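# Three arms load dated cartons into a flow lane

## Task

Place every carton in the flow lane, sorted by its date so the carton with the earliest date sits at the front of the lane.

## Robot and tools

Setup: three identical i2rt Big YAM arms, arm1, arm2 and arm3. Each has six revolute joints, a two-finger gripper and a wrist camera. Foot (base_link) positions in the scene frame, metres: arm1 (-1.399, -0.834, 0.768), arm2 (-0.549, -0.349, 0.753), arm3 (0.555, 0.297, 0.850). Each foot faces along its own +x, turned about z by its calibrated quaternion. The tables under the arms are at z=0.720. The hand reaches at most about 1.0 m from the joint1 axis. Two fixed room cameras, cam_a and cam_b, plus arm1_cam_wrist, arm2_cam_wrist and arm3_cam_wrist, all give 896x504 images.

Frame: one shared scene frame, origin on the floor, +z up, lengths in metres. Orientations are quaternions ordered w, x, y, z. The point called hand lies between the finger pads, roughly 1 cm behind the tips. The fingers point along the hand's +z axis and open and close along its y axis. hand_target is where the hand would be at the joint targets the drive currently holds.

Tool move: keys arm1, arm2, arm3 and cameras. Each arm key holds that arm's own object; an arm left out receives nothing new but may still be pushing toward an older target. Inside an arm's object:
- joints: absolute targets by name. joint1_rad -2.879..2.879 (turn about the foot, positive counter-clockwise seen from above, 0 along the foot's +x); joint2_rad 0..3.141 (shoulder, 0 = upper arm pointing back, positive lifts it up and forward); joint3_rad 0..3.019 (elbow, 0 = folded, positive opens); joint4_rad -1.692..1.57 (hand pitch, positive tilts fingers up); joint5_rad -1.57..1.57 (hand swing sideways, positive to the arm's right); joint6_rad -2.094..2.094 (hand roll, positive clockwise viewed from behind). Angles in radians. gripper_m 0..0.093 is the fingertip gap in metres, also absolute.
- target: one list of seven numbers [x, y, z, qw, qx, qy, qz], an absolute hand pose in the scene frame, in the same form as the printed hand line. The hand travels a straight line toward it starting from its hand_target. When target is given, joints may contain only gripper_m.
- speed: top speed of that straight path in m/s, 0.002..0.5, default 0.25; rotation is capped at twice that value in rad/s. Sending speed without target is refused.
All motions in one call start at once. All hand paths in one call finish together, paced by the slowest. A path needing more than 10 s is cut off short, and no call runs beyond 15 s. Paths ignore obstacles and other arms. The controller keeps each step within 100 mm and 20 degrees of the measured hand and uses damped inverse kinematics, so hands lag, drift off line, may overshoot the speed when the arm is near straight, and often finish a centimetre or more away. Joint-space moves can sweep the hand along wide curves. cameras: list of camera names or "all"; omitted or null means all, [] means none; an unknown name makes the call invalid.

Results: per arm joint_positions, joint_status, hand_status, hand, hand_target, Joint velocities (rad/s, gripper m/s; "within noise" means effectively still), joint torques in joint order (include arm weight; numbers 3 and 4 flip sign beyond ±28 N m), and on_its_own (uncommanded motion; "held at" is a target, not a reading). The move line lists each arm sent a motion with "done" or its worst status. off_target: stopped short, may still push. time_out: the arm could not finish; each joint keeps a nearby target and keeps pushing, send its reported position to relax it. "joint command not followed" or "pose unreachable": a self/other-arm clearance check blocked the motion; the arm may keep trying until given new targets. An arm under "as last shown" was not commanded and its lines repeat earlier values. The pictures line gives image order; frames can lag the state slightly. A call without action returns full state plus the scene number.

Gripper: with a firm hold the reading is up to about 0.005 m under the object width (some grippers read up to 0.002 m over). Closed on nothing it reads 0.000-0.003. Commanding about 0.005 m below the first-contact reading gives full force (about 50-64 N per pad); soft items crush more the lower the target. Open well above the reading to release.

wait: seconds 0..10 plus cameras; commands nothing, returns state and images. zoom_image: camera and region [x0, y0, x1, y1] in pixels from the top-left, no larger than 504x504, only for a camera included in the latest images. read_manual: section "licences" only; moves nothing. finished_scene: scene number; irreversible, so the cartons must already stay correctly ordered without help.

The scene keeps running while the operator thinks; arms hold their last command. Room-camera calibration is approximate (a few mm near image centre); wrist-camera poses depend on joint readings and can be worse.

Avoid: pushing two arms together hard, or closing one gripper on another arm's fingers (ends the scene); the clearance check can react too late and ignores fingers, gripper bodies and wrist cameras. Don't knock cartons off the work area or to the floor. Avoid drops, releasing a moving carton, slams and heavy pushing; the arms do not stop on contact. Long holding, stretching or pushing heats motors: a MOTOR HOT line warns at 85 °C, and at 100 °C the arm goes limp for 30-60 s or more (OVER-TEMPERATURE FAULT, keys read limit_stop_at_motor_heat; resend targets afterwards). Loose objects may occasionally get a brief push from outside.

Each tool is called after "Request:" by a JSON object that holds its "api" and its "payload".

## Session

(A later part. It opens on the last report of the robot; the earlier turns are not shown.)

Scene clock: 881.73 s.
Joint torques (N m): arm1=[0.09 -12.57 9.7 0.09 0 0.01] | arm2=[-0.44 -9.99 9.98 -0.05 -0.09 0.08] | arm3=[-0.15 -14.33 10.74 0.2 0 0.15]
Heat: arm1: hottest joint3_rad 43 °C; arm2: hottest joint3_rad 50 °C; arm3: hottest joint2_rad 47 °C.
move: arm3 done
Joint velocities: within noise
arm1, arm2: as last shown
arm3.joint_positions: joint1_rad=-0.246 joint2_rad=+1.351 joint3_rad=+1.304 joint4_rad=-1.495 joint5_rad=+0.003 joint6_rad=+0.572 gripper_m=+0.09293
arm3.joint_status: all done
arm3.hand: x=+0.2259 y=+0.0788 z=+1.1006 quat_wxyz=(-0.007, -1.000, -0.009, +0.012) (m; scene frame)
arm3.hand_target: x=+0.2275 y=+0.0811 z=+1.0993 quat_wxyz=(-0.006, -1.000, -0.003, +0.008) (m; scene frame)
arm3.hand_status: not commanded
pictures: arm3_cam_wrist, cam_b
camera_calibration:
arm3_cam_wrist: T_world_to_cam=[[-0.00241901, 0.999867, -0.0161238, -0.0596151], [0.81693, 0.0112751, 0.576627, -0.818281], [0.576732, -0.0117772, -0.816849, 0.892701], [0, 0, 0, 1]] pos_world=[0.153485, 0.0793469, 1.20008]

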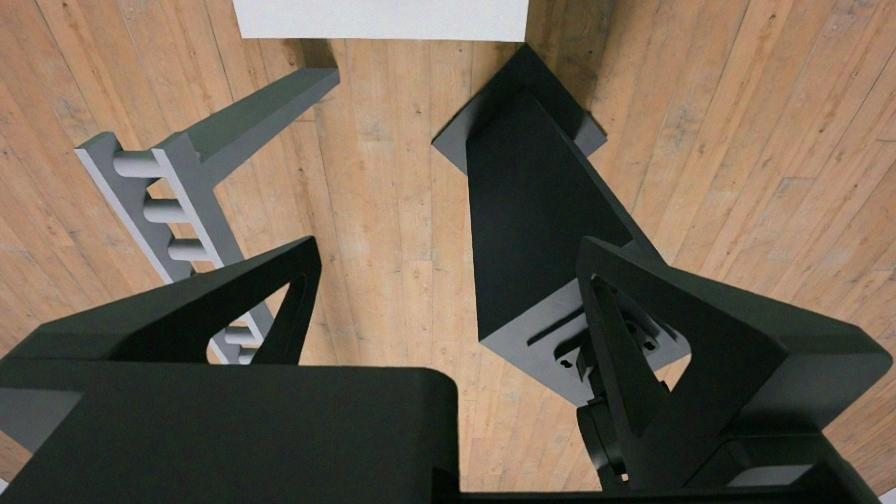

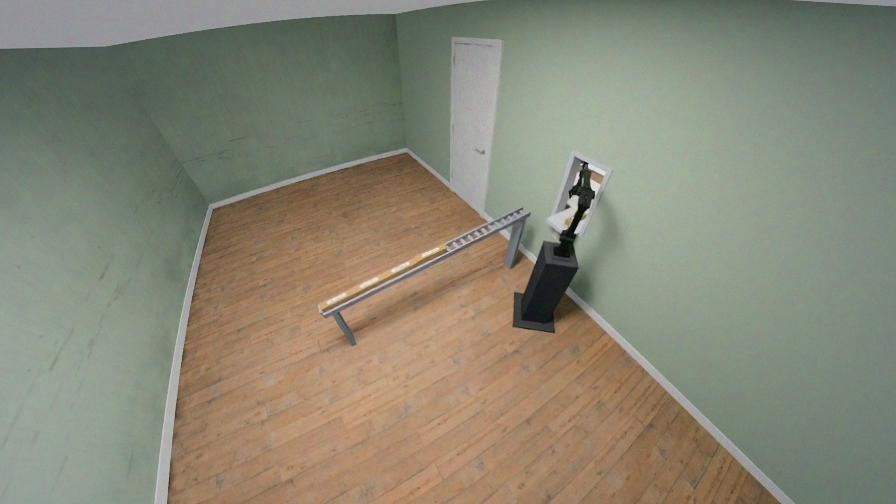

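Request:
{"api": "move", "payload": {"arm3": {"target": [-0.06, 0.018, 0.87, 0, -1, 0, 0], "speed": 0.35}, "cameras": ["arm3_cam_wrist"]}}

Scene clock: 886.90 s.
Joint torques (N m): arm1=[0.15 -12.63 9.68 0.09 0 0.01] | arm2=[-0.44 -10.05 9.96 -0.05 -0.1 0.08] | arm3=[-0.32 -26.4 14.46 0.06 0.03 -0.03]
Heat: arm1: hottest joint3_rad 43 °C; arm2: hottest joint3_rad 50 °C; arm3: hottest joint3_rad 47 °C.
move: arm3 off_target
Joint velocities: within noise
arm1.joint_positions: joint1_rad=+1.309 joint2_rad=+1.396 joint3_rad=+1.494 joint4_rad=-1.490 joint5_rad=+0.005 joint6_rad=+0.008 gripper_m=+0.09294
arm1.joint_status: not commanded
arm1.hand: x=-1.0713 y=-1.1390 z=+1.0773 quat_wxyz=(-0.082, -0.366, -0.926, +0.032) (m; scene frame)
arm1.hand_target: x=-1.0741 y=-1.1413 z=+1.0780 quat_wxyz=(-0.079, -0.369, -0.926, +0.030) (m; scene frame)
arm1.hand_status: not commanded
arm2: as last shown
arm3.joint_positions: joint1_rad=-0.403 joint2_rad=+2.219 joint3_rad=+1.884 joint4_rad=-1.246 joint5_rad=+0.002 joint6_rad=+0.436 gripper_m=+0.09293
arm3.joint_status: not commanded
arm3.hand: x=-0.0472 y=+0.0197 z=+0.8688 quat_wxyz=(+0.003, -1.000, +0.001, -0.005) (m; scene frame)
arm3.hand_target: x=-0.0596 y=+0.0184 z=+0.8700 quat_wxyz=(+0.000, -1.000, +0.000, +0.000) (m; scene frame)
arm3.hand_status: off_target (0.013 m and 0.7 deg from the pose sent, 0.372 m and 1.9 deg at the start)
pictures: arm3_cam_wrist
camera_calibration:
arm3_cam_wrist: T_world_to_cam=[[0.0180168, 0.99983, 0.00400172, -0.0214589], [0.79669, -0.0167743, 0.604156, -0.485148], [0.60412, -0.00769683, -0.796856, 0.843886], [0, 0, 0, 1]] pos_world=[-0.12291, 0.0198125, 0.965647]

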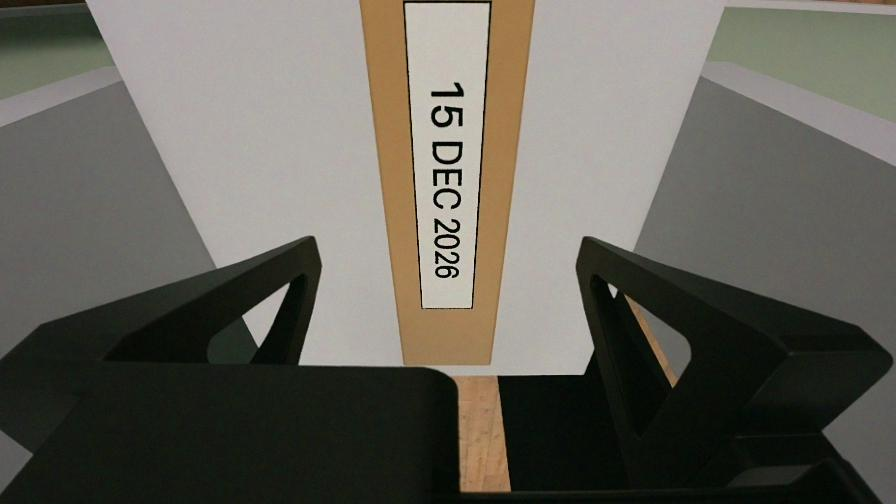

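Request:
{"api": "move", "payload": {"arm3": {"target": [-0.036, 0.020, 0.770, 0.0, -1, 0, -0.003], "speed": 0.2}, "cameras": ["arm3_cam_wrist"]}}

Scene clock: 891.97 s.
Joint torques (N m): arm1=[0.15 -12.57 9.68 0.1 0 0.01] | arm2=[-0.44 -9.99 9.95 -0.03 -0.1 0.08] | arm3=[0.5 -26.87 10.1 0.7 -0.04 0.11]
Heat: arm1: hottest joint3_rad 44 °C; arm2: hottest joint3_rad 50 °C; arm3: hottest joint3_rad 47 °C.
move: arm3 off_target
Joint velocities: within noise
arm1, arm2: as last shown
arm3.joint_positions: joint1_rad=-0.403 joint2_rad=+2.288 joint3_rad=+1.755 joint4_rad=-1.038 joint5_rad=+0.001 joint6_rad=+0.436 gripper_m=+0.09293
arm3.joint_status: not commanded
arm3.hand: x=-0.0363 y=+0.0245 z=+0.7803 quat_wxyz=(+0.001, -1.000, +0.001, -0.001) (m; scene frame)
arm3.hand_target: x=-0.0358 y=+0.0202 z=+0.7701 quat_wxyz=(+0.000, -1.000, +0.000, -0.003) (m; scene frame)
arm3.hand_status: off_target (0.011 m and 0.3 deg from the pose sent, 0.100 m and 0.5 deg at the start)
pictures: arm3_cam_wrist
camera_calibration:
arm3_cam_wrist: T_world_to_cam=[[0.0180128, 0.999837, -0.00138627, -0.0218894], [0.802309, -0.0136268, 0.596753, -0.434342], [0.596637, -0.0118614, -0.802424, 0.77112], [0, 0, 0, 1]] pos_world=[-0.111208, 0.0251138, 0.87793]

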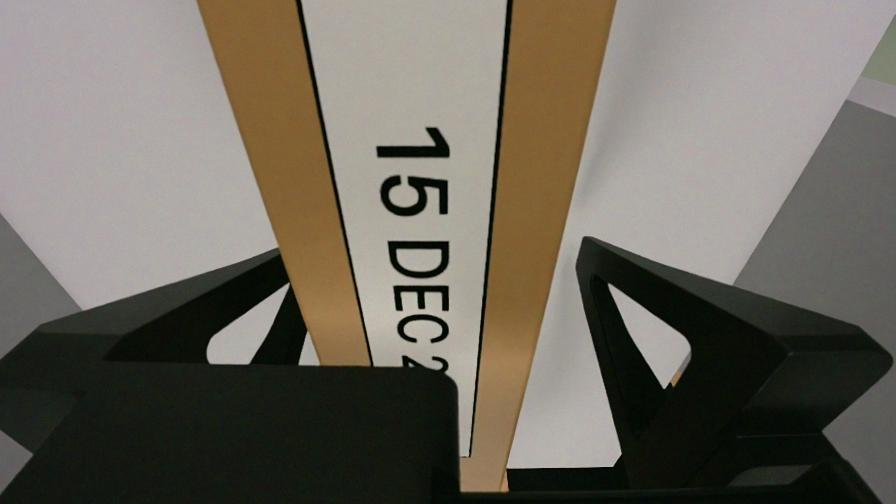

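Request:
{"api": "move", "payload": {"arm3": {"joints": {"gripper_m": 0.053}}, "cameras": []}}

Request:
{"api": "move", "payload": {"arm3": {"target": [-0.034, 0.018, 0.96, 0, -1, 0, 0.012], "speed": 0.3}, "cameras": ["arm3_cam_wrist"]}}

Request:
{"api": "move", "payload": {"arm3": {"target": [0.22, 0.05, 1.04, 0, -1, 0, 0.004], "speed": 0.35}, "arm2": {"joints": {"joint1_rad": -1.95, "joint6_rad": 0.35}}, "cameras": ["arm2_cam_wrist"]}}

Scene clock: 896.77 s.
Joint torques (N m): arm1=[0.03 -12.57 9.69 0.09 -0.01 0.01] | arm2=[-0.44 -9.99 9.95 -0.06 -0.09 0.08] | arm3=[0.62 -26.7 10.1 0.68 0.07 0.09]
Heat: arm1: hottest joint3_rad 44 °C; arm2: hottest joint3_rad 50 °C; arm3: hottest joint3_rad 47 °C.
move: arm3 off_target
Joint velocities: within noise
arm1, arm2: as last shown
arm3.joint_positions: joint1_rad=-0.402 joint2_rad=+2.288 joint3_rad=+1.755 joint4_rad=-1.037 joint5_rad=-0.002 joint6_rad=+0.436 gripper_m=+0.05837
arm3.joint_status: gripper_m off_target (ended at +0.05840, target +0.05300)
arm3.hand: x=-0.0361 y=+0.0235 z=+0.7803 quat_wxyz=(-0.001, -1.000, +0.001, -0.001) (m; scene frame)
arm3.hand_target: x=-0.0358 y=+0.0201 z=+0.7701 quat_wxyz=(+0.000, -1.000, +0.000, -0.003) (m; scene frame)
arm3.hand_status: not commanded
pictures: none
No camera images: "cameras" was empty.

Scene clock: 898.37 s.
Joint torques (N m): arm1=[0.03 -12.57 9.66 0.09 -0.01 0.01] | arm2=[-0.44 -9.99 9.96 -0.03 -0.1 0.08] | arm3=[1.08 -27.4 15.66 0.03 0.2 0.15]
Heat: arm1: hottest joint3_rad 44 °C; arm2: hottest joint3_rad 50 °C; arm3: hottest joint3_rad 47 °C.
move: arm3 off_target
Joint velocities: within noise
arm1: as last shown
arm2.joint_positions: joint1_rad=-0.295 joint2_rad=+1.356 joint3_rad=+1.251 joint4_rad=-1.441 joint5_rad=+0.002 joint6_rad=+0.290 gripper_m=+0.06051
arm2.joint_status: not commanded
arm2.hand: x=-0.8145 y=-0.0545 z=+0.9766 quat_wxyz=(-0.002, +0.846, -0.533, -0.005) (m; scene frame)
arm2.hand_target: x=-0.8110 y=-0.0557 z=+0.9782 quat_wxyz=(+0.000, +0.842, -0.539, -0.003) (m; scene frame)
arm2.hand_status: not commanded
arm3.joint_positions: joint1_rad=-0.401 joint2_rad=+2.088 joint3_rad=+1.852 joint4_rad=-1.357 joint5_rad=+0.007 joint6_rad=+0.439 gripper_m=+0.05837
arm3.joint_status: not commanded
arm3.hand: x=-0.0213 y=+0.0314 z=+0.9400 quat_wxyz=(+0.008, -1.000, +0.001, -0.009) (m; scene frame)
arm3.hand_target: x=-0.0330 y=+0.0184 z=+0.9603 quat_wxyz=(-0.001, -1.000, +0.000, +0.012) (m; scene frame)
arm3.hand_status: off_target (0.027 m and 2.6 deg from the pose sent, 0.180 m and 1.5 deg at the start; pose on its path clipped on 8 of 48 steps)
pictures: arm3_cam_wrist
camera_calibration:
arm3_cam_wrist: T_world_to_cam=[[0.0186087, 0.999734, 0.013622, -0.0428963], [0.791926, -0.0230547, 0.610181, -0.554125], [0.610333, -0.000567025, -0.792145, 0.880727], [0, 0, 0, 1]] pos_world=[-0.0979115, 0.0306091, 1.03636]

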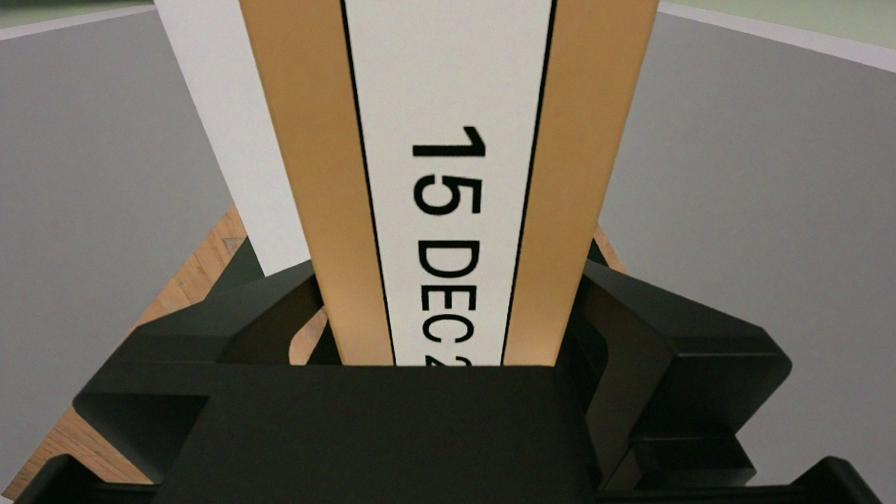

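Scene clock: 900.40 s.
Joint torques (N m): arm1=[0.09 -12.63 9.69 0.1 0 0.01] | arm2=[-0.44 -10.05 9.96 -0.01 -0.07 0.08] | arm3=[0.85 -16.56 11.23 0.08 0.19 0.15]
Heat: arm1: hottest joint3_rad 44 °C; arm2: hottest joint3_rad 50 °C; arm3: hottest joint3_rad 47 °C.
move: arm2 done; arm3 done
Joint velocities: within noise
arm1: as last shown
arm2.joint_positions: joint1_rad=-1.946 joint2_rad=+1.357 joint3_rad=+1.251 joint4_rad=-1.442 joint5_rad=+0.002 joint6_rad=+0.341 gripper_m=+0.06051
arm2.joint_status: all done
arm2.hand: x=-0.2388 y=-0.1069 z=+0.9823 quat_wxyz=(-0.014, +0.157, -0.987, +0.002) (m; scene frame)
arm2.hand_target: x=-0.2404 y=-0.1099 z=+0.9841 quat_wxyz=(-0.013, +0.151, -0.989, +0.001) (m; scene frame)
arm2.hand_status: not commanded
arm3.joint_positions: joint1_rad=-0.205 joint2_rad=+1.453 joint3_rad=+1.228 joint4_rad=-1.347 joint5_rad=+0.003 joint6_rad=+0.632 gripper_m=+0.05837
arm3.joint_status: not commanded
arm3.hand: x=+0.2174 y=+0.0522 z=+1.0327 quat_wxyz=(+0.002, -1.000, +0.000, -0.001) (m; scene frame)
arm3.hand_target: x=+0.2200 y=+0.0501 z=+1.0398 quat_wxyz=(+0.000, -1.000, +0.000, +0.004) (m; scene frame)
arm3.hand_status: done (0.008 m and 0.6 deg from the pose sent, 0.262 m and 1.8 deg at the start)
pictures: arm2_cam_wrist
camera_calibration:
arm2_cam_wrist: T_world_to_cam=[[0.31499, -0.948866, 0.0208424, -0.048703], [-0.801109, -0.254036, 0.541932, -0.742775], [-0.508926, -0.1874, -0.840164, 0.806638], [0, 0, 0, 1]] pos_world=[-0.169184, -0.0837404, 1.08126]

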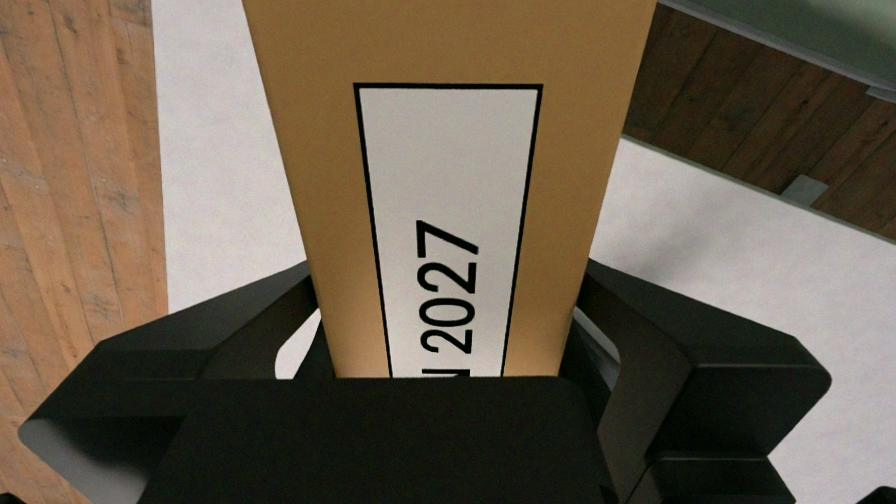

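Request:
{"api": "move", "payload": {"arm3": {"joints": {"joint1_rad": 1.2, "joint2_rad": 1.35, "joint3_rad": 1.3, "joint4_rad": -1.5, "joint5_rad": 0, "joint6_rad": -1.06}}, "arm2": {"joints": {"joint6_rad": 0.66}}, "cameras": []}}

Request:
{"api": "move", "payload": {"arm3": {"target": [0.889, -0.345, 0.88, 0.035, -0.002, -0.9993, 0.015], "speed": 0.35}, "arm2": {"target": [-0.015, 0.020, 0.92, -0.005, 0, -1, -0.012], "speed": 0.3}, "cameras": ["arm3_cam_wrist", "arm2_cam_wrist"]}}

Scene clock: 906.93 s.
Joint torques (N m): arm1=[0.03 -12.63 9.7 0.12 0 0.01] | arm2=[-0.5 -9.99 9.95 -0.03 -0.04 0.09] | arm3=[0.62 -15.27 15.43 -0.08 -0.01 -0.04]
Heat: arm1: hottest joint3_rad 44 °C; arm2: hottest joint3_rad 50 °C; arm3: hottest joint3_rad 46 °C.
move: arm2 done; arm3 done
Joint velocities: within noise
arm1: as last shown
arm2.joint_positions: joint1_rad=-1.946 joint2_rad=+1.357 joint3_rad=+1.251 joint4_rad=-1.442 joint5_rad=+0.002 joint6_rad=+0.649 gripper_m=+0.06050
arm2.joint_status: all done
arm2.hand: x=-0.2388 y=-0.1069 z=+0.9823 quat_wxyz=(-0.015, +0.004, -1.000, -0.001) (m; scene frame)
arm2.hand_target: x=-0.2404 y=-0.1099 z=+0.9841 quat_wxyz=(-0.013, -0.004, -1.000, -0.001) (m; scene frame)
arm2.hand_status: not commanded
arm3.joint_positions: joint1_rad=+1.195 joint2_rad=+1.364 joint3_rad=+1.250 joint4_rad=-1.491 joint5_rad=-0.001 joint6_rad=-1.052 gripper_m=+0.05840
arm3.joint_status: all done
arm3.hand: x=+0.7232 y=-0.0446 z=+1.0766 quat_wxyz=(+0.007, -0.029, -0.999, -0.015) (m; scene frame)
arm3.hand_target: x=+0.7296 y=-0.0528 z=+1.1005 quat_wxyz=(-0.006, -0.023, -1.000, +0.009) (m; scene frame)
arm3.hand_status: not commanded
pictures: none
No camera images: "cameras" was empty.

Scene clock: 909.40 s.
Joint torques (N m): arm1=[0.09 -12.57 9.69 0.06 0 0.01] | arm2=[-0.91 -19.66 15.66 -0.28 -0.09 -0.11] | arm3=[0.91 -30.1 16.28 -0.17 0.13 -0.02]
Heat: arm1: hottest joint3_rad 44 °C; arm2: hottest joint3_rad 51 °C; arm3: hottest joint3_rad 47 °C.
move: arm2 off_target; arm3 off_target
Joint velocities: within noise
arm1: as last shown
arm2.joint_positions: joint1_rad=-1.998 joint2_rad=+2.053 joint3_rad=+1.936 joint4_rad=-1.486 joint5_rad=-0.026 joint6_rad=+0.606 gripper_m=+0.06050
arm2.joint_status: not commanded
arm2.hand: x=-0.0345 y=+0.0131 z=+0.8979 quat_wxyz=(+0.016, -0.001, -1.000, +0.004) (m; scene frame)
arm2.hand_target: x=-0.0164 y=+0.0188 z=+0.9201 quat_wxyz=(-0.006, +0.000, -1.000, -0.012) (m; scene frame)
arm2.hand_status: off_target (0.030 m and 3.1 deg from the pose sent, 0.265 m and 1.8 deg at the start)
arm3.joint_positions: joint1_rad=+1.223 joint2_rad=+2.390 joint3_rad=+2.181 joint4_rad=-1.409 joint5_rad=+0.075 joint6_rad=-1.059 gripper_m=+0.05840
arm3.joint_status: not commanded
arm3.hand: x=+0.8747 y=-0.3330 z=+0.8655 quat_wxyz=(+0.043, -0.011, -0.999, -0.003) (m; scene frame)
arm3.hand_target: x=+0.8886 y=-0.3439 z=+0.8805 quat_wxyz=(+0.035, -0.002, -0.999, +0.016) (m; scene frame)
arm3.hand_status: off_target (0.024 m and 2.5 deg from the pose sent, 0.395 m and 5.7 deg at the start)
pictures: arm2_cam_wrist, arm3_cam_wrist
camera_calibration:
arm2_cam_wrist: T_world_to_cam=[[0.00293413, -0.999759, 0.0217602, -0.0083466], [-0.806282, 0.0105066, 0.591438, -0.550992], [-0.591524, -0.0192802, -0.806057, 0.826527], [0, 0, 0, 1]] pos_world=[0.0446798, 0.01338, 0.992287]
arm3_cam_wrist: T_world_to_cam=[[-0.0373723, -0.999282, -0.00628616, -0.29365], [-0.748458, 0.0238226, 0.662754, 0.090835], [-0.662128, 0.0294736, -0.748811, 1.36002], [0, 0, 0, 1]] pos_world=[0.957521, -0.335688, 0.956351]

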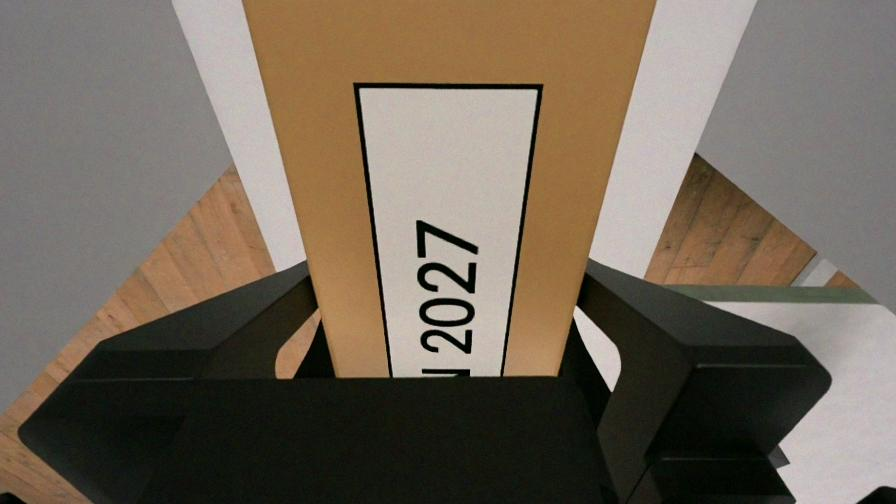

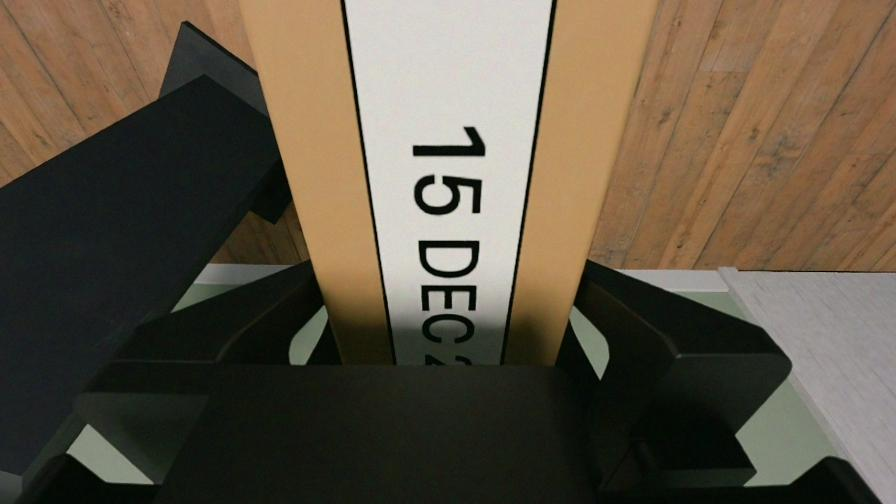

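Request:
{"api": "move", "payload": {"arm3": {"target": [0.891, -0.336, 0.80, 0.037, 0.004, -0.9993, 0.006], "speed": 0.2}, "arm2": {"target": [-0.019, 0.013, 0.80, -0.005, 0, -1, -0.006], "speed": 0.2}, "cameras": []}}

Request:
{"api": "move", "payload": {"arm3": {"target": [0.891, -0.336, 0.765, 0.037, 0.004, -0.9993, 0.006], "speed": 0.15}, "arm2": {"target": [-0.019, 0.013, 0.766, -0.005, 0, -1, -0.006], "speed": 0.15}, "cameras": ["arm3_cam_wrist"]}}

Scene clock: 913.80 s.
Joint torques (N m): arm1=[0.03 -12.57 9.68 0.1 0 0.01] | arm2=[-0.91 -21.54 9.83 0.58 0.07 -0.12] | arm3=[1.08 -31.62 11.25 0.47 -0.05 -0.03]
Heat: arm1: hottest joint3_rad 44 °C; arm2: hottest joint3_rad 52 °C; arm3: hottest joint3_rad 47 °C.
move: arm2 done; arm3 off_target
Joint velocities: within noise
arm1: as last shown
arm2.joint_positions: joint1_rad=-1.998 joint2_rad=+2.130 joint3_rad=+1.781 joint4_rad=-1.229 joint5_rad=-0.020 joint6_rad=+0.605 gripper_m=+0.06050
arm2.joint_status: not commanded
arm2.hand: x=-0.0260 y=+0.0158 z=+0.7931 quat_wxyz=(+0.004, -0.001, -1.000, +0.000) (m; scene frame)
arm2.hand_target: x=-0.0190 y=+0.0129 z=+0.8000 quat_wxyz=(-0.005, +0.000, -1.000, -0.006) (m; scene frame)
arm2.hand_status: done (0.010 m and 1.2 deg from the pose sent, 0.099 m and 2.7 deg at the start)
arm3.joint_positions: joint1_rad=+1.230 joint2_rad=+2.469 joint3_rad=+2.140 joint4_rad=-1.288 joint5_rad=+0.075 joint6_rad=-1.063 gripper_m=+0.05840
arm3.joint_status: not commanded
arm3.hand: x=+0.8808 y=-0.3338 z=+0.7953 quat_wxyz=(+0.043, -0.005, -0.999, -0.002) (m; scene frame)
arm3.hand_target: x=+0.8909 y=-0.3358 z=+0.8000 quat_wxyz=(+0.037, +0.004, -0.999, +0.006) (m; scene frame)
arm3.hand_status: off_target (0.011 m and 1.6 deg from the pose sent, 0.067 m and 2.1 deg at the start)
pictures: none
No camera images: "cameras" was empty.

Scene clock: 915.00 s.
Joint torques (N m): arm1=[0.03 -12.57 9.69 0.1 0 0.01] | arm2=[-0.91 -19.49 8.99 0.62 0.02 -0.07] | arm3=[1.14 -31.09 10.71 0.55 -0.07 -0.03]
Heat: arm1: hottest joint3_rad 44 °C; arm2: hottest joint3_rad 52 °C; arm3: hottest joint3_rad 47 °C.
move: arm2 done; arm3 done
Joint velocities: within noise
arm1.joint_positions: joint1_rad=+1.309 joint2_rad=+1.396 joint3_rad=+1.494 joint4_rad=-1.490 joint5_rad=+0.005 joint6_rad=+0.008 gripper_m=+0.09294
arm1.joint_status: not commanded
arm1.hand: x=-1.0713 y=-1.1390 z=+1.0773 quat_wxyz=(-0.082, -0.366, -0.926, +0.032) (m; scene frame)
arm1.hand_target: x=-1.0741 y=-1.1413 z=+1.0780 quat_wxyz=(-0.079, -0.369, -0.926, +0.030) (m; scene frame)
arm1.hand_status: not commanded
arm2.joint_positions: joint1_rad=-1.998 joint2_rad=+2.144 joint3_rad=+1.754 joint4_rad=-1.158 joint5_rad=-0.019 joint6_rad=+0.605 gripper_m=+0.06050
arm2.joint_status: not commanded
arm2.hand: x=-0.0212 y=+0.0185 z=+0.7742 quat_wxyz=(-0.008, +0.000, -1.000, -0.008) (m; scene frame)
arm2.hand_target: x=-0.0191 y=+0.0129 z=+0.7662 quat_wxyz=(-0.005, +0.000, -1.000, -0.006) (m; scene frame)
arm2.hand_status: done (0.010 m and 0.5 deg from the pose sent, 0.028 m and 1.2 deg at the start)
arm3.joint_positions: joint1_rad=+1.230 joint2_rad=+2.503 joint3_rad=+2.129 joint4_rad=-1.232 joint5_rad=+0.075 joint6_rad=-1.064 gripper_m=+0.05840
arm3.joint_status: not commanded
arm3.hand: x=+0.8823 y=-0.3364 z=+0.7678 quat_wxyz=(+0.040, -0.005, -0.999, +0.003) (m; scene frame)
arm3.hand_target: x=+0.8908 y=-0.3359 z=+0.7650 quat_wxyz=(+0.037, +0.004, -0.999, +0.006) (m; scene frame)
arm3.hand_status: done (0.009 m and 1.2 deg from the pose sent, 0.032 m and 1.6 deg at the start)
pictures: arm3_cam_wrist
camera_calibration:
arm3_cam_wrist: T_world_to_cam=[[-0.0259483, -0.999652, 0.00465957, -0.316057], [-0.752802, 0.0226071, 0.657859, 0.168531], [-0.657735, 0.0135626, -0.753127, 1.28617], [0, 0, 0, 1]] pos_world=[0.964626, -0.337201, 0.859249]

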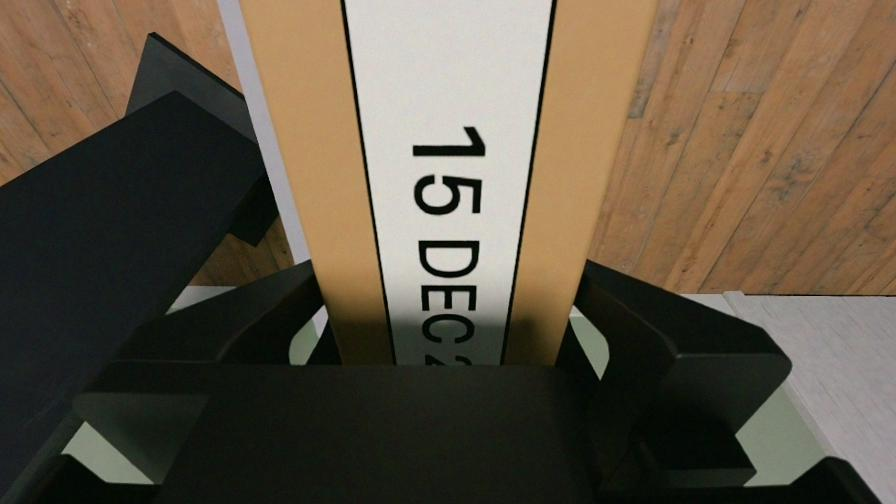

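Request:
{"api": "move", "payload": {"arm3": {"target": [0.889, -0.330, 0.748, 0.037, 0.004, -0.9993, 0.004], "speed": 0.12}, "arm2": {"target": [-0.019, 0.013, 0.754, -0.005, 0, -1, -0.006], "speed": 0.15}, "cameras": []}}

Request:
{"api": "move", "payload": {"arm3": {"target": [0.889, -0.330, 0.738, 0.037, 0.004, -0.9993, 0.004], "speed": 0.1}, "arm2": {"joints": {"gripper_m": 0.093}}, "cameras": ["arm3_cam_wrist", "arm2_cam_wrist"]}}

Scene clock: 918.97 s.
Joint torques (N m): arm1=[0.09 -12.57 9.7 0.09 -0.01 0.01] | arm2=[-0.85 -19.08 8.23 1.02 -0.03 -0.1] | arm3=[1.08 -30.1 10.28 0.55 -0.1 -0.01]
Heat: arm1: hottest joint3_rad 44 °C; arm2: hottest joint3_rad 52 °C; arm3: hottest joint3_rad 47 °C.
move: arm2 off_target; arm3 off_target
Joint velocities: within noise
arm1: as last shown
arm2.joint_positions: joint1_rad=-1.998 joint2_rad=+2.146 joint3_rad=+1.751 joint4_rad=-1.142 joint5_rad=-0.018 joint6_rad=+0.605 gripper_m=+0.06050
arm2.joint_status: not commanded
arm2.hand: x=-0.0188 y=+0.0200 z=+0.7727 quat_wxyz=(-0.014, +0.000, -1.000, -0.011) (m; scene frame)
arm2.hand_target: x=-0.0193 y=+0.0127 z=+0.7543 quat_wxyz=(-0.005, +0.000, -1.000, -0.006) (m; scene frame)
arm2.hand_status: off_target (0.020 m and 1.2 deg from the pose sent, 0.021 m and 0.5 deg at the start)
arm3.joint_positions: joint1_rad=+1.230 joint2_rad=+2.503 joint3_rad=+2.095 joint4_rad=-1.193 joint5_rad=+0.073 joint6_rad=-1.064 gripper_m=+0.05840
arm3.joint_status: not commanded
arm3.hand: x=+0.8807 y=-0.3329 z=+0.7554 quat_wxyz=(+0.038, -0.005, -0.999, +0.004) (m; scene frame)
arm3.hand_target: x=+0.8887 y=-0.3298 z=+0.7480 quat_wxyz=(+0.037, +0.004, -0.999, +0.004) (m; scene frame)
arm3.hand_status: off_target (0.011 m and 1.1 deg from the pose sent, 0.022 m and 1.1 deg at the start)
pictures: none
No camera images: "cameras" was empty.

Scene clock: 919.93 s.
Joint torques (N m): arm1=[0.09 -12.57 9.69 0.09 0 0.01] | arm2=[-0.85 -19.08 8.23 0.76 -0.01 -0.11] | arm3=[0.91 -29.16 10.06 0.73 -0.09 -0.03]
Heat: arm1: hottest joint3_rad 44 °C; arm2: hottest joint3_rad 52 °C; arm3: hottest joint3_rad 47 °C.
move: arm2 done; arm3 off_target
Joint velocities: within noise
arm1: as last shown
arm2.joint_positions: joint1_rad=-1.998 joint2_rad=+2.146 joint3_rad=+1.751 joint4_rad=-1.137 joint5_rad=-0.018 joint6_rad=+0.605 gripper_m=+0.09294
arm2.joint_status: all done
arm2.hand: x=-0.0177 y=+0.0209 z=+0.7728 quat_wxyz=(-0.016, +0.000, -1.000, -0.013) (m; scene frame)
arm2.hand_target: x=-0.0193 y=+0.0127 z=+0.7543 quat_wxyz=(-0.005, +0.000, -1.000, -0.006) (m; scene frame)
arm2.hand_status: not commanded
arm3.joint_positions: joint1_rad=+1.232 joint2_rad=+2.504 joint3_rad=+2.095 joint4_rad=-1.181 joint5_rad=+0.073 joint6_rad=-1.064 gripper_m=+0.05840
arm3.joint_status: not commanded
arm3.hand: x=+0.8831 y=-0.3351 z=+0.7550 quat_wxyz=(+0.035, -0.005, -0.999, +0.010) (m; scene frame)
arm3.hand_target: x=+0.8888 y=-0.3295 z=+0.7381 quat_wxyz=(+0.037, +0.004, -0.999, +0.004) (m; scene frame)
arm3.hand_status: off_target (0.019 m and 1.2 deg from the pose sent, 0.020 m and 1.1 deg at the start)
pictures: arm2_cam_wrist, arm3_cam_wrist
camera_calibration:
arm2_cam_wrist: T_world_to_cam=[[0.0048341, -0.999902, -0.01313, 0.0291882], [-0.842371, -0.0111474, 0.538783, -0.423057], [-0.538877, 0.0084558, -0.842342, 0.764082], [0, 0, 0, 1]] pos_world=[0.0552344, 0.0180084, 0.871938]
arm3_cam_wrist: T_world_to_cam=[[-0.0245686, -0.999534, 0.018101, -0.325979], [-0.758793, 0.0304335, 0.650621, 0.190894], [-0.650869, 0.00224995, -0.759187, 1.27181], [0, 0, 0, 1]] pos_world=[0.964623, -0.334498, 0.847244]

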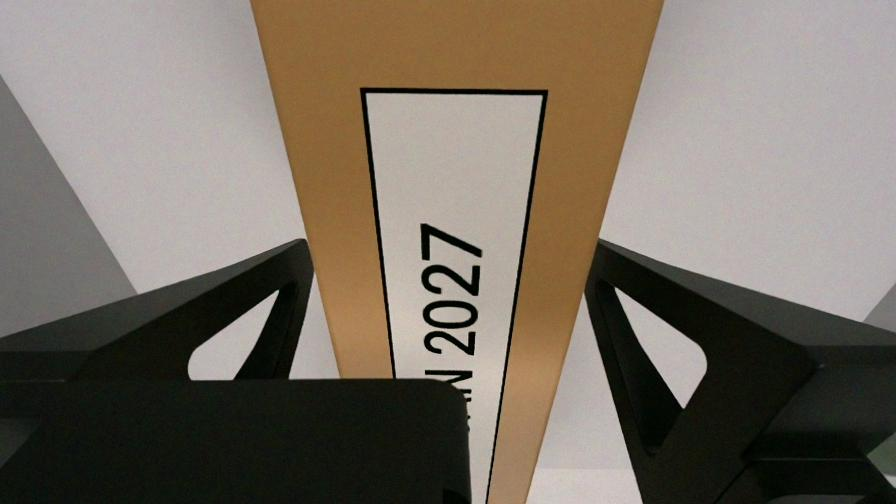

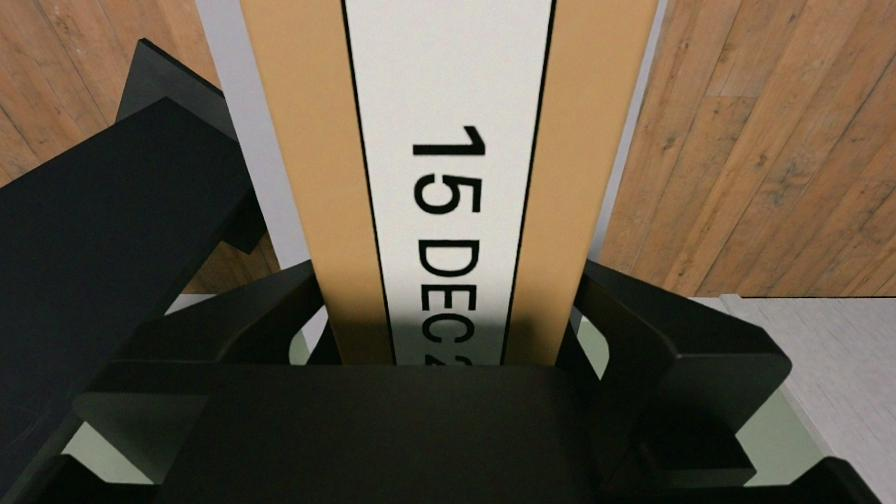

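Request:
{"api": "move", "payload": {"arm3": {"joints": {"gripper_m": 0.07}}, "arm2": {"target": [-0.021, 0.018, 0.93, 0, 0, -1, 0], "speed": 0.3}, "cameras": []}}

Request:
{"api": "move", "payload": {"arm3": {"target": [0.888, -0.333, 0.86, 0.037, 0.004, -0.9993, 0.006], "speed": 0.25}, "arm2": {"target": [-0.26, -0.14, 0.97, 0, 0, -1, 0], "speed": 0.35}, "cameras": ["arm3_cam_wrist", "cam_b"]}}

Scene clock: 927.13 s.
Joint torques (N m): arm1=[0.03 -12.57 9.68 0.09 0 0.01] | arm2=[-0.5 -18.43 14.15 -0.17 0.1 -0.05] | arm3=[0.79 -29.22 10.06 0.66 -0.05 -0.01]
Heat: arm1: hottest joint3_rad 44 °C; arm2: hottest joint3_rad 52 °C; arm3: hottest joint3_rad 47 °C.
move: arm2 off_target; arm3 done
Joint velocities: within noise
arm1: as last shown
arm2.joint_positions: joint1_rad=-1.998 joint2_rad=+2.041 joint3_rad=+1.983 joint4_rad=-1.536 joint5_rad=-0.017 joint6_rad=+0.605 gripper_m=+0.09295
arm2.joint_status: not commanded
arm2.hand: x=-0.0334 y=+0.0124 z=+0.9233 quat_wxyz=(+0.009, +0.000, -1.000, +0.005) (m; scene frame)
arm2.hand_target: x=-0.0214 y=+0.0175 z=+0.9301 quat_wxyz=(-0.001, +0.000, -1.000, +0.000) (m; scene frame)
arm2.hand_status: off_target (0.015 m and 1.2 deg from the pose sent, 0.157 m and 2.4 deg at the start)
arm3.joint_positions: joint1_rad=+1.234 joint2_rad=+2.504 joint3_rad=+2.095 joint4_rad=-1.179 joint5_rad=+0.072 joint6_rad=-1.064 gripper_m=+0.06992
arm3.joint_status: all done
arm3.hand: x=+0.8851 y=-0.3343 z=+0.7550 quat_wxyz=(+0.035, -0.003, -0.999, +0.010) (m; scene frame)
arm3.hand_target: x=+0.8886 y=-0.3295 z=+0.7382 quat_wxyz=(+0.037, +0.004, -0.999, +0.004) (m; scene frame)
arm3.hand_status: not commanded
pictures: none
No camera images: "cameras" was empty.

Scene clock: 928.90 s.
Joint torques (N m): arm1=[0.09 -12.63 9.66 0.09 0 0.01] | arm2=[0.38 -7.65 8.92 -0.03 0.1 0.06] | arm3=[0.56 -30.8 14.35 -0.03 0.03 -0.04]
Heat: arm1: hottest joint3_rad 44 °C; arm2: hottest joint3_rad 52 °C; arm3: hottest joint3_rad 47 °C.
move: arm2 done; arm3 off_target
Joint velocities: within noise
arm1: as last shown
arm2.joint_positions: joint1_rad=-1.998 joint2_rad=+1.276 joint3_rad=+1.163 joint4_rad=-1.432 joint5_rad=-0.017 joint6_rad=+0.605 gripper_m=+0.09295
arm2.joint_status: not commanded
arm2.hand: x=-0.2538 y=-0.1385 z=+0.9772 quat_wxyz=(-0.011, +0.000, -1.000, -0.008) (m; scene frame)
arm2.hand_target: x=-0.2600 y=-0.1400 z=+0.9701 quat_wxyz=(+0.000, +0.000, -1.000, +0.000) (m; scene frame)
arm2.hand_status: done (0.010 m and 1.5 deg from the pose sent, 0.277 m and 1.3 deg at the start)
arm3.joint_positions: joint1_rad=+1.234 joint2_rad=+2.390 joint3_rad=+2.132 joint4_rad=-1.368 joint5_rad=+0.072 joint6_rad=-1.065 gripper_m=+0.06994
arm3.joint_status: not commanded
arm3.hand: x=+0.8791 y=-0.3236 z=+0.8474 quat_wxyz=(+0.044, -0.002, -0.999, -0.007) (m; scene frame)
arm3.hand_target: x=+0.8877 y=-0.3324 z=+0.8601 quat_wxyz=(+0.037, +0.004, -0.999, +0.006) (m; scene frame)
arm3.hand_status: off_target (0.018 m and 1.8 deg from the pose sent, 0.105 m and 1.0 deg at the start)
pictures: arm3_cam_wrist, cam_b
camera_calibration:
arm3_cam_wrist: T_world_to_cam=[[-0.0203891, -0.999679, -0.0150169, -0.292006], [-0.747786, 0.00527838, 0.663919, 0.0983342], [-0.663627, 0.0247661, -0.747654, 1.34798], [0, 0, 0, 1]] pos_world=[0.962132, -0.325816, 0.938148]

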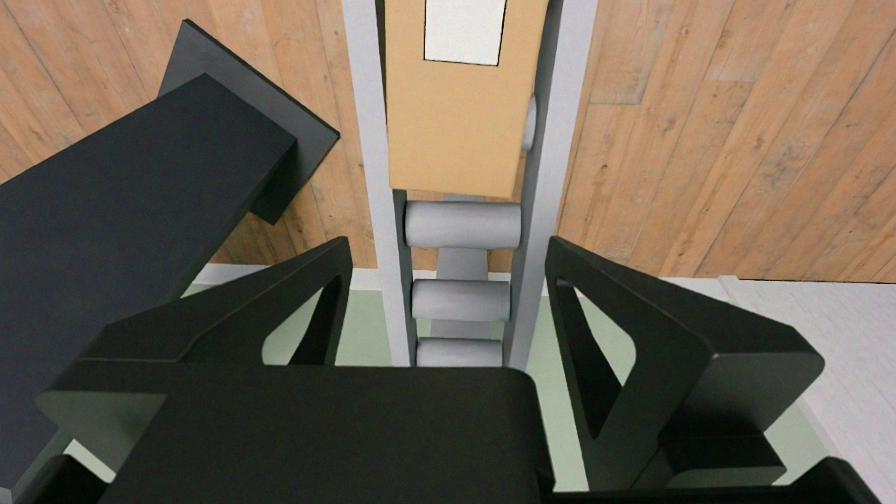

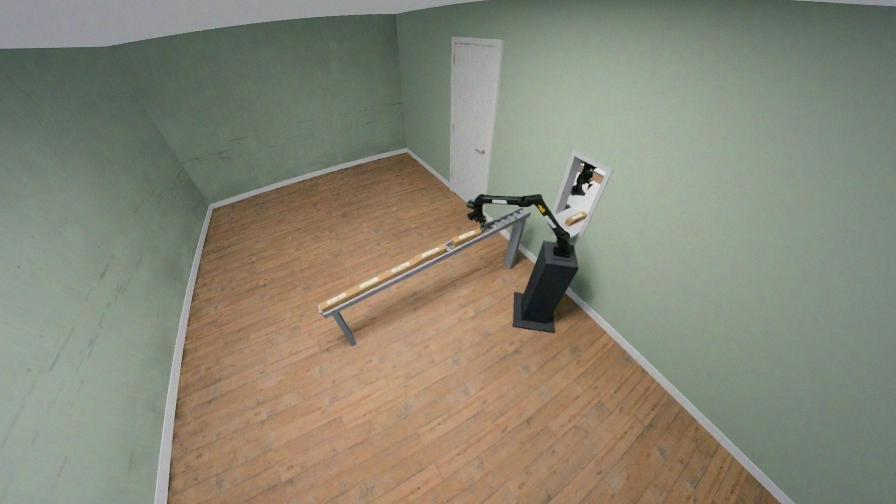

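Request:
{"api": "move", "payload": {"arm3": {"joints": {"joint1_rad": -0.25, "joint2_rad": 1.35, "joint3_rad": 1.3, "joint4_rad": -1.5, "joint5_rad": 0, "joint6_rad": 0.58, "gripper_m": 0.093}}, "cameras": ["arm3_cam_wrist", "cam_b"]}}

Scene clock: 948.43 s.
Joint torques (N m): arm1=[0.15 -12.57 9.7 0.1 -0.01 0.01] | arm2=[0.38 -7.71 8.94 -0.02 0.1 0.05] | arm3=[0.03 -13.8 10.73 0.2 -0.01 0.16]
Heat: arm1: hottest joint3_rad 44 °C; arm2: hottest joint3_rad 52 °C; arm3: hottest joint3_rad 47 °C.
move: arm3 done
Joint velocities: within noise
arm1, arm2: as last shown
arm3.joint_positions: joint1_rad=-0.246 joint2_rad=+1.350 joint3_rad=+1.304 joint4_rad=-1.495 joint5_rad=+0.003 joint6_rad=+0.572 gripper_m=+0.09293
arm3.joint_status: all done
arm3.hand: x=+0.2260 y=+0.0788 z=+1.1012 quat_wxyz=(-0.007, -1.000, -0.009, +0.013) (m; scene frame)
arm3.hand_target: x=+0.2274 y=+0.0811 z=+1.0995 quat_wxyz=(-0.006, -1.000, -0.003, +0.008) (m; scene frame)
arm3.hand_status: not commanded
pictures: arm3_cam_wrist, cam_b
camera_calibration:
arm3_cam_wrist: T_world_to_cam=[[-0.00242947, 0.999849, -0.0172012, -0.0584086], [0.817842, 0.0118849, 0.575321, -0.81741], [0.575438, -0.0126701, -0.817747, 0.894423], [0, 0, 0, 1]] pos_world=[0.153685, 0.079447, 1.20068]

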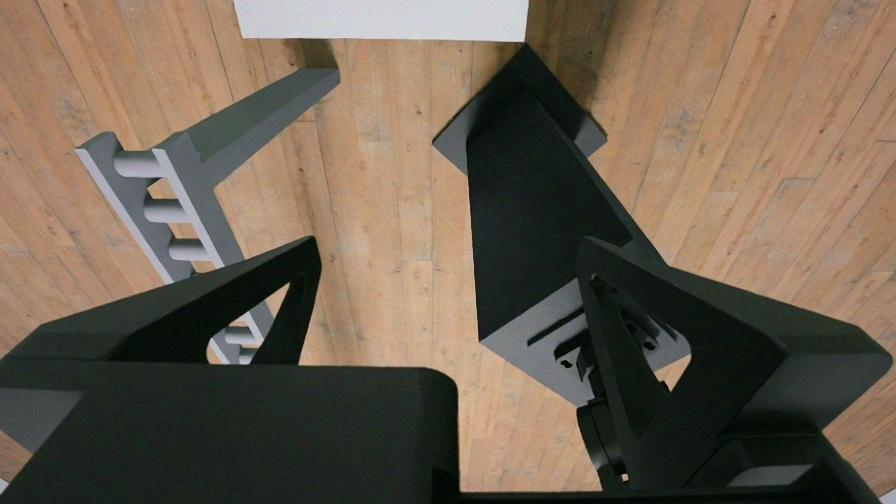

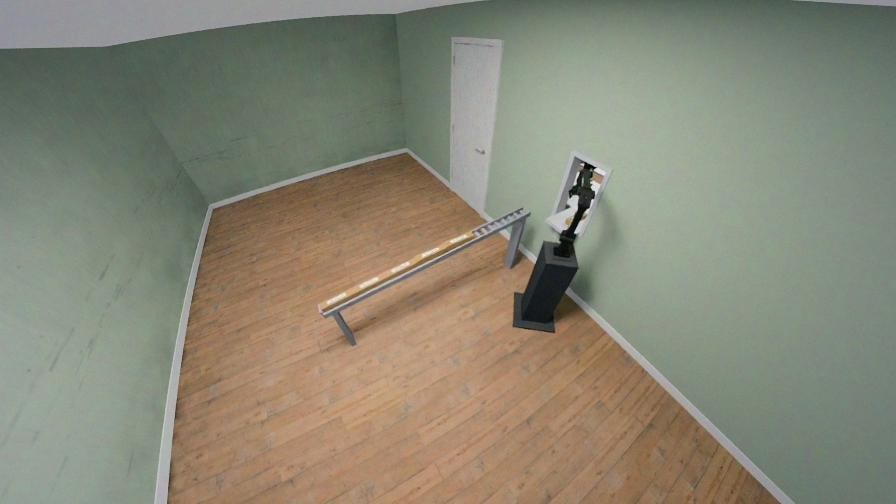

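Request:
{"api": "move", "payload": {"arm3": {"target": [-0.055, 0.019, 0.87, 0, -1, 0, 0], "speed": 0.35}, "cameras": ["arm3_cam_wrist"]}}

Request:
{"api": "zoom_image", "payload": {"camera": "cam_b", "region": [300, 180, 620, 360]}}

Scene clock: 953.20 s.
Joint torques (N m): arm1=[0.15 -12.51 9.66 0.1 0 0.01] | arm2=[0.38 -7.71 8.91 -0.03 0.1 0.05] | arm3=[-0.38 -26.46 14.46 -0.01 0.03 -0.01]
Heat: arm1: hottest joint3_rad 44 °C; arm2: hottest joint3_rad 52 °C; arm3: hottest joint3_rad 48 °C.
move: arm3 off_target
Joint velocities: within noise
arm1, arm2: as last shown
arm3.joint_positions: joint1_rad=-0.401 joint2_rad=+2.205 joint3_rad=+1.859 joint4_rad=-1.235 joint5_rad=+0.002 joint6_rad=+0.438 gripper_m=+0.09293
arm3.joint_status: not commanded
arm3.hand: x=-0.0419 y=+0.0207 z=+0.8685 quat_wxyz=(+0.003, -1.000, +0.001, -0.006) (m; scene frame)
arm3.hand_target: x=-0.0545 y=+0.0193 z=+0.8700 quat_wxyz=(+0.000, -1.000, +0.000, +0.000) (m; scene frame)
arm3.hand_status: off_target (0.013 m and 0.7 deg from the pose sent, 0.369 m and 1.9 deg at the start)
pictures: arm3_cam_wrist
camera_calibration:
arm3_cam_wrist: T_world_to_cam=[[0.0180361, 0.999829, 0.004148, -0.0226887], [0.796472, -0.0168754, 0.60444, -0.489372], [0.604407, -0.00759801, -0.79664, 0.840477], [0, 0, 0, 1]] pos_world=[-0.11781, 0.0208124, 0.965447]

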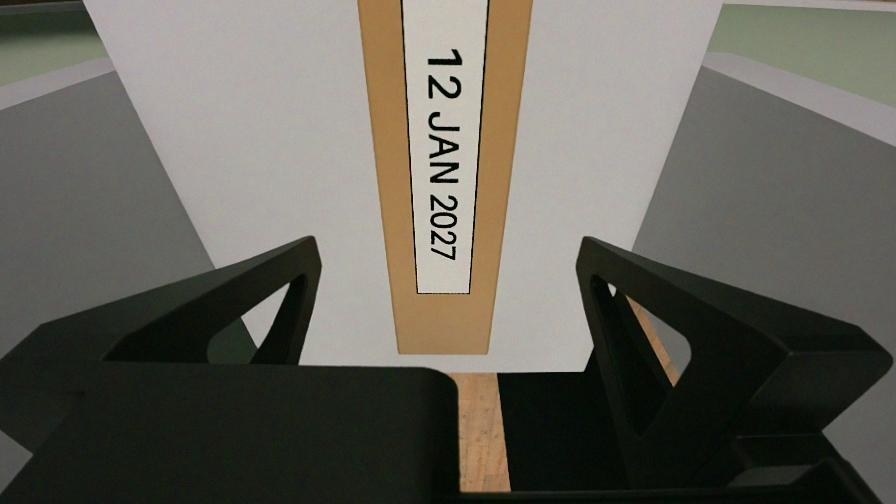

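This scene's latest camera images include none from cam_b. They are from: arm3_cam_wrist. cam_b's image comes with the result of a call that names it in "cameras".

Request:
{"api": "move", "payload": {"arm3": {"target": [-0.045, 0.018, 0.770, 0, -1, 0, -0.003], "speed": 0.3}, "cameras": ["arm3_cam_wrist", "cam_b"]}}

Request:
{"api": "zoom_image", "payload": {"camera": "cam_b", "region": [300, 180, 620, 360]}}

Scene clock: 958.23 s.
Joint torques (N m): arm1=[0.09 -12.57 9.68 0.09 -0.01 0.01] | arm2=[0.38 -7.77 8.92 -0.03 0.1 0.06] | arm3=[-0.03 -27.46 10.92 0.61 -0.02 0.05]
Heat: arm1: hottest joint3_rad 44 °C; arm2: hottest joint3_rad 52 °C; arm3: hottest joint3_rad 48 °C.
move: arm3 done
Joint velocities: within noise
arm1, arm2: as last shown
arm3.joint_positions: joint1_rad=-0.401 joint2_rad=+2.315 joint3_rad=+1.790 joint4_rad=-1.058 joint5_rad=+0.001 joint6_rad=+0.437 gripper_m=+0.09293
arm3.joint_status: not commanded
arm3.hand: x=-0.0399 y=+0.0215 z=+0.7742 quat_wxyz=(+0.003, -1.000, +0.001, -0.007) (m; scene frame)
arm3.hand_target: x=-0.0449 y=+0.0180 z=+0.7701 quat_wxyz=(+0.000, -1.000, +0.000, -0.003) (m; scene frame)
arm3.hand_status: done (0.008 m and 0.6 deg from the pose sent, 0.099 m and 0.5 deg at the start)
pictures: arm3_cam_wrist, cam_b
camera_calibration:
arm3_cam_wrist: T_world_to_cam=[[0.017627, 0.999835, 0.00439184, -0.0232913], [0.795049, -0.01668, 0.606315, -0.435557], [0.606289, -0.00719581, -0.795212, 0.763021], [0, 0, 0, 1]] pos_world=[-0.115911, 0.021513, 0.870951]

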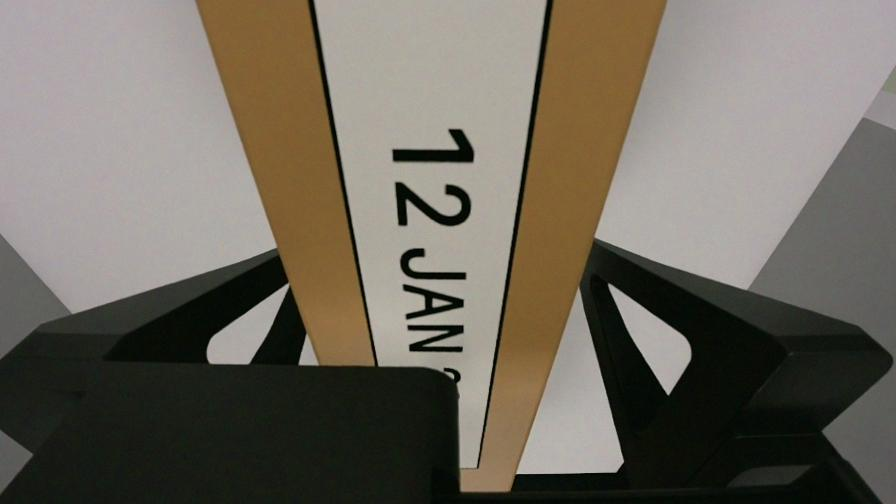

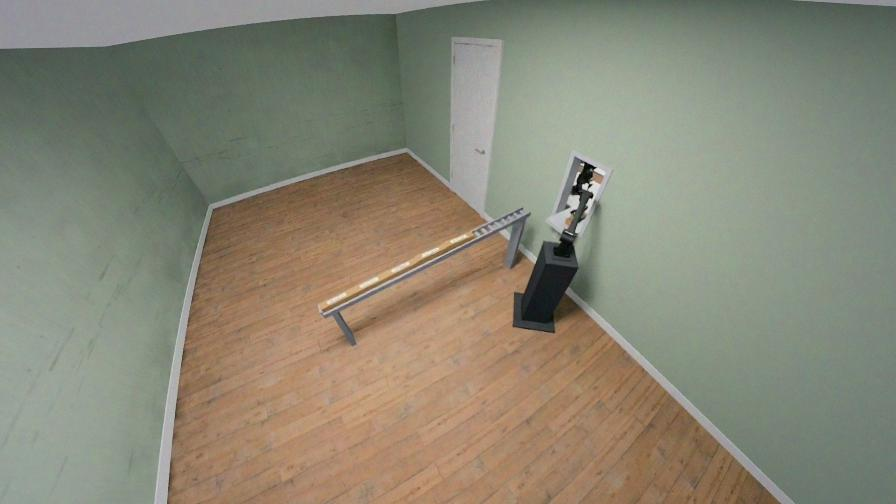

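Scaled by 1.575 from the camera's 896x504 image, which has a finer 1280x720 frame.

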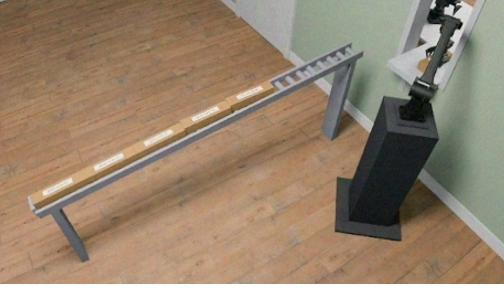

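Request:
{"api": "move", "payload": {"arm3": {"target": [-0.042, 0.018, 0.788, 0, -1, 0, 0.0], "speed": 0.2}, "cameras": []}}

Scene clock: 962.00 s.
Joint torques (N m): arm1=[0.09 -12.57 9.7 0.1 0 0.01] | arm2=[0.38 -7.77 8.92 -0.03 0.1 0.06] | arm3=[0.38 -30.04 9.73 0.08 0.05 0.08]
Heat: arm1: hottest joint3_rad 44 °C; arm2: hottest joint3_rad 51 °C; arm3: hottest joint3_rad 48 °C.
move: arm3 done
Joint velocities: within noise
arm1.joint_positions: joint1_rad=+1.309 joint2_rad=+1.396 joint3_rad=+1.494 joint4_rad=-1.490 joint5_rad=+0.005 joint6_rad=+0.008 gripper_m=+0.09294
arm1.joint_status: not commanded
arm1.hand: x=-1.0713 y=-1.1390 z=+1.0773 quat_wxyz=(-0.082, -0.366, -0.926, +0.032) (m; scene frame)
arm1.hand_target: x=-1.0741 y=-1.1413 z=+1.0780 quat_wxyz=(-0.079, -0.369, -0.926, +0.030) (m; scene frame)
arm1.hand_status: not commanded
arm2: as last shown
arm3.joint_positions: joint1_rad=-0.401 joint2_rad=+2.308 joint3_rad=+1.790 joint4_rad=-1.058 joint5_rad=+0.001 joint6_rad=+0.437 gripper_m=+0.09293
arm3.joint_status: not commanded
arm3.hand: x=-0.0411 y=+0.0209 z=+0.7786 quat_wxyz=(+0.002, -1.000, +0.001, -0.004) (m; scene frame)
arm3.hand_target: x=-0.0420 y=+0.0180 z=+0.7880 quat_wxyz=(+0.000, -1.000, +0.000, +0.000) (m; scene frame)
arm3.hand_status: done (0.010 m and 0.5 deg from the pose sent, 0.014 m and 0.9 deg at the start)
pictures: none
No camera images: "cameras" was empty.


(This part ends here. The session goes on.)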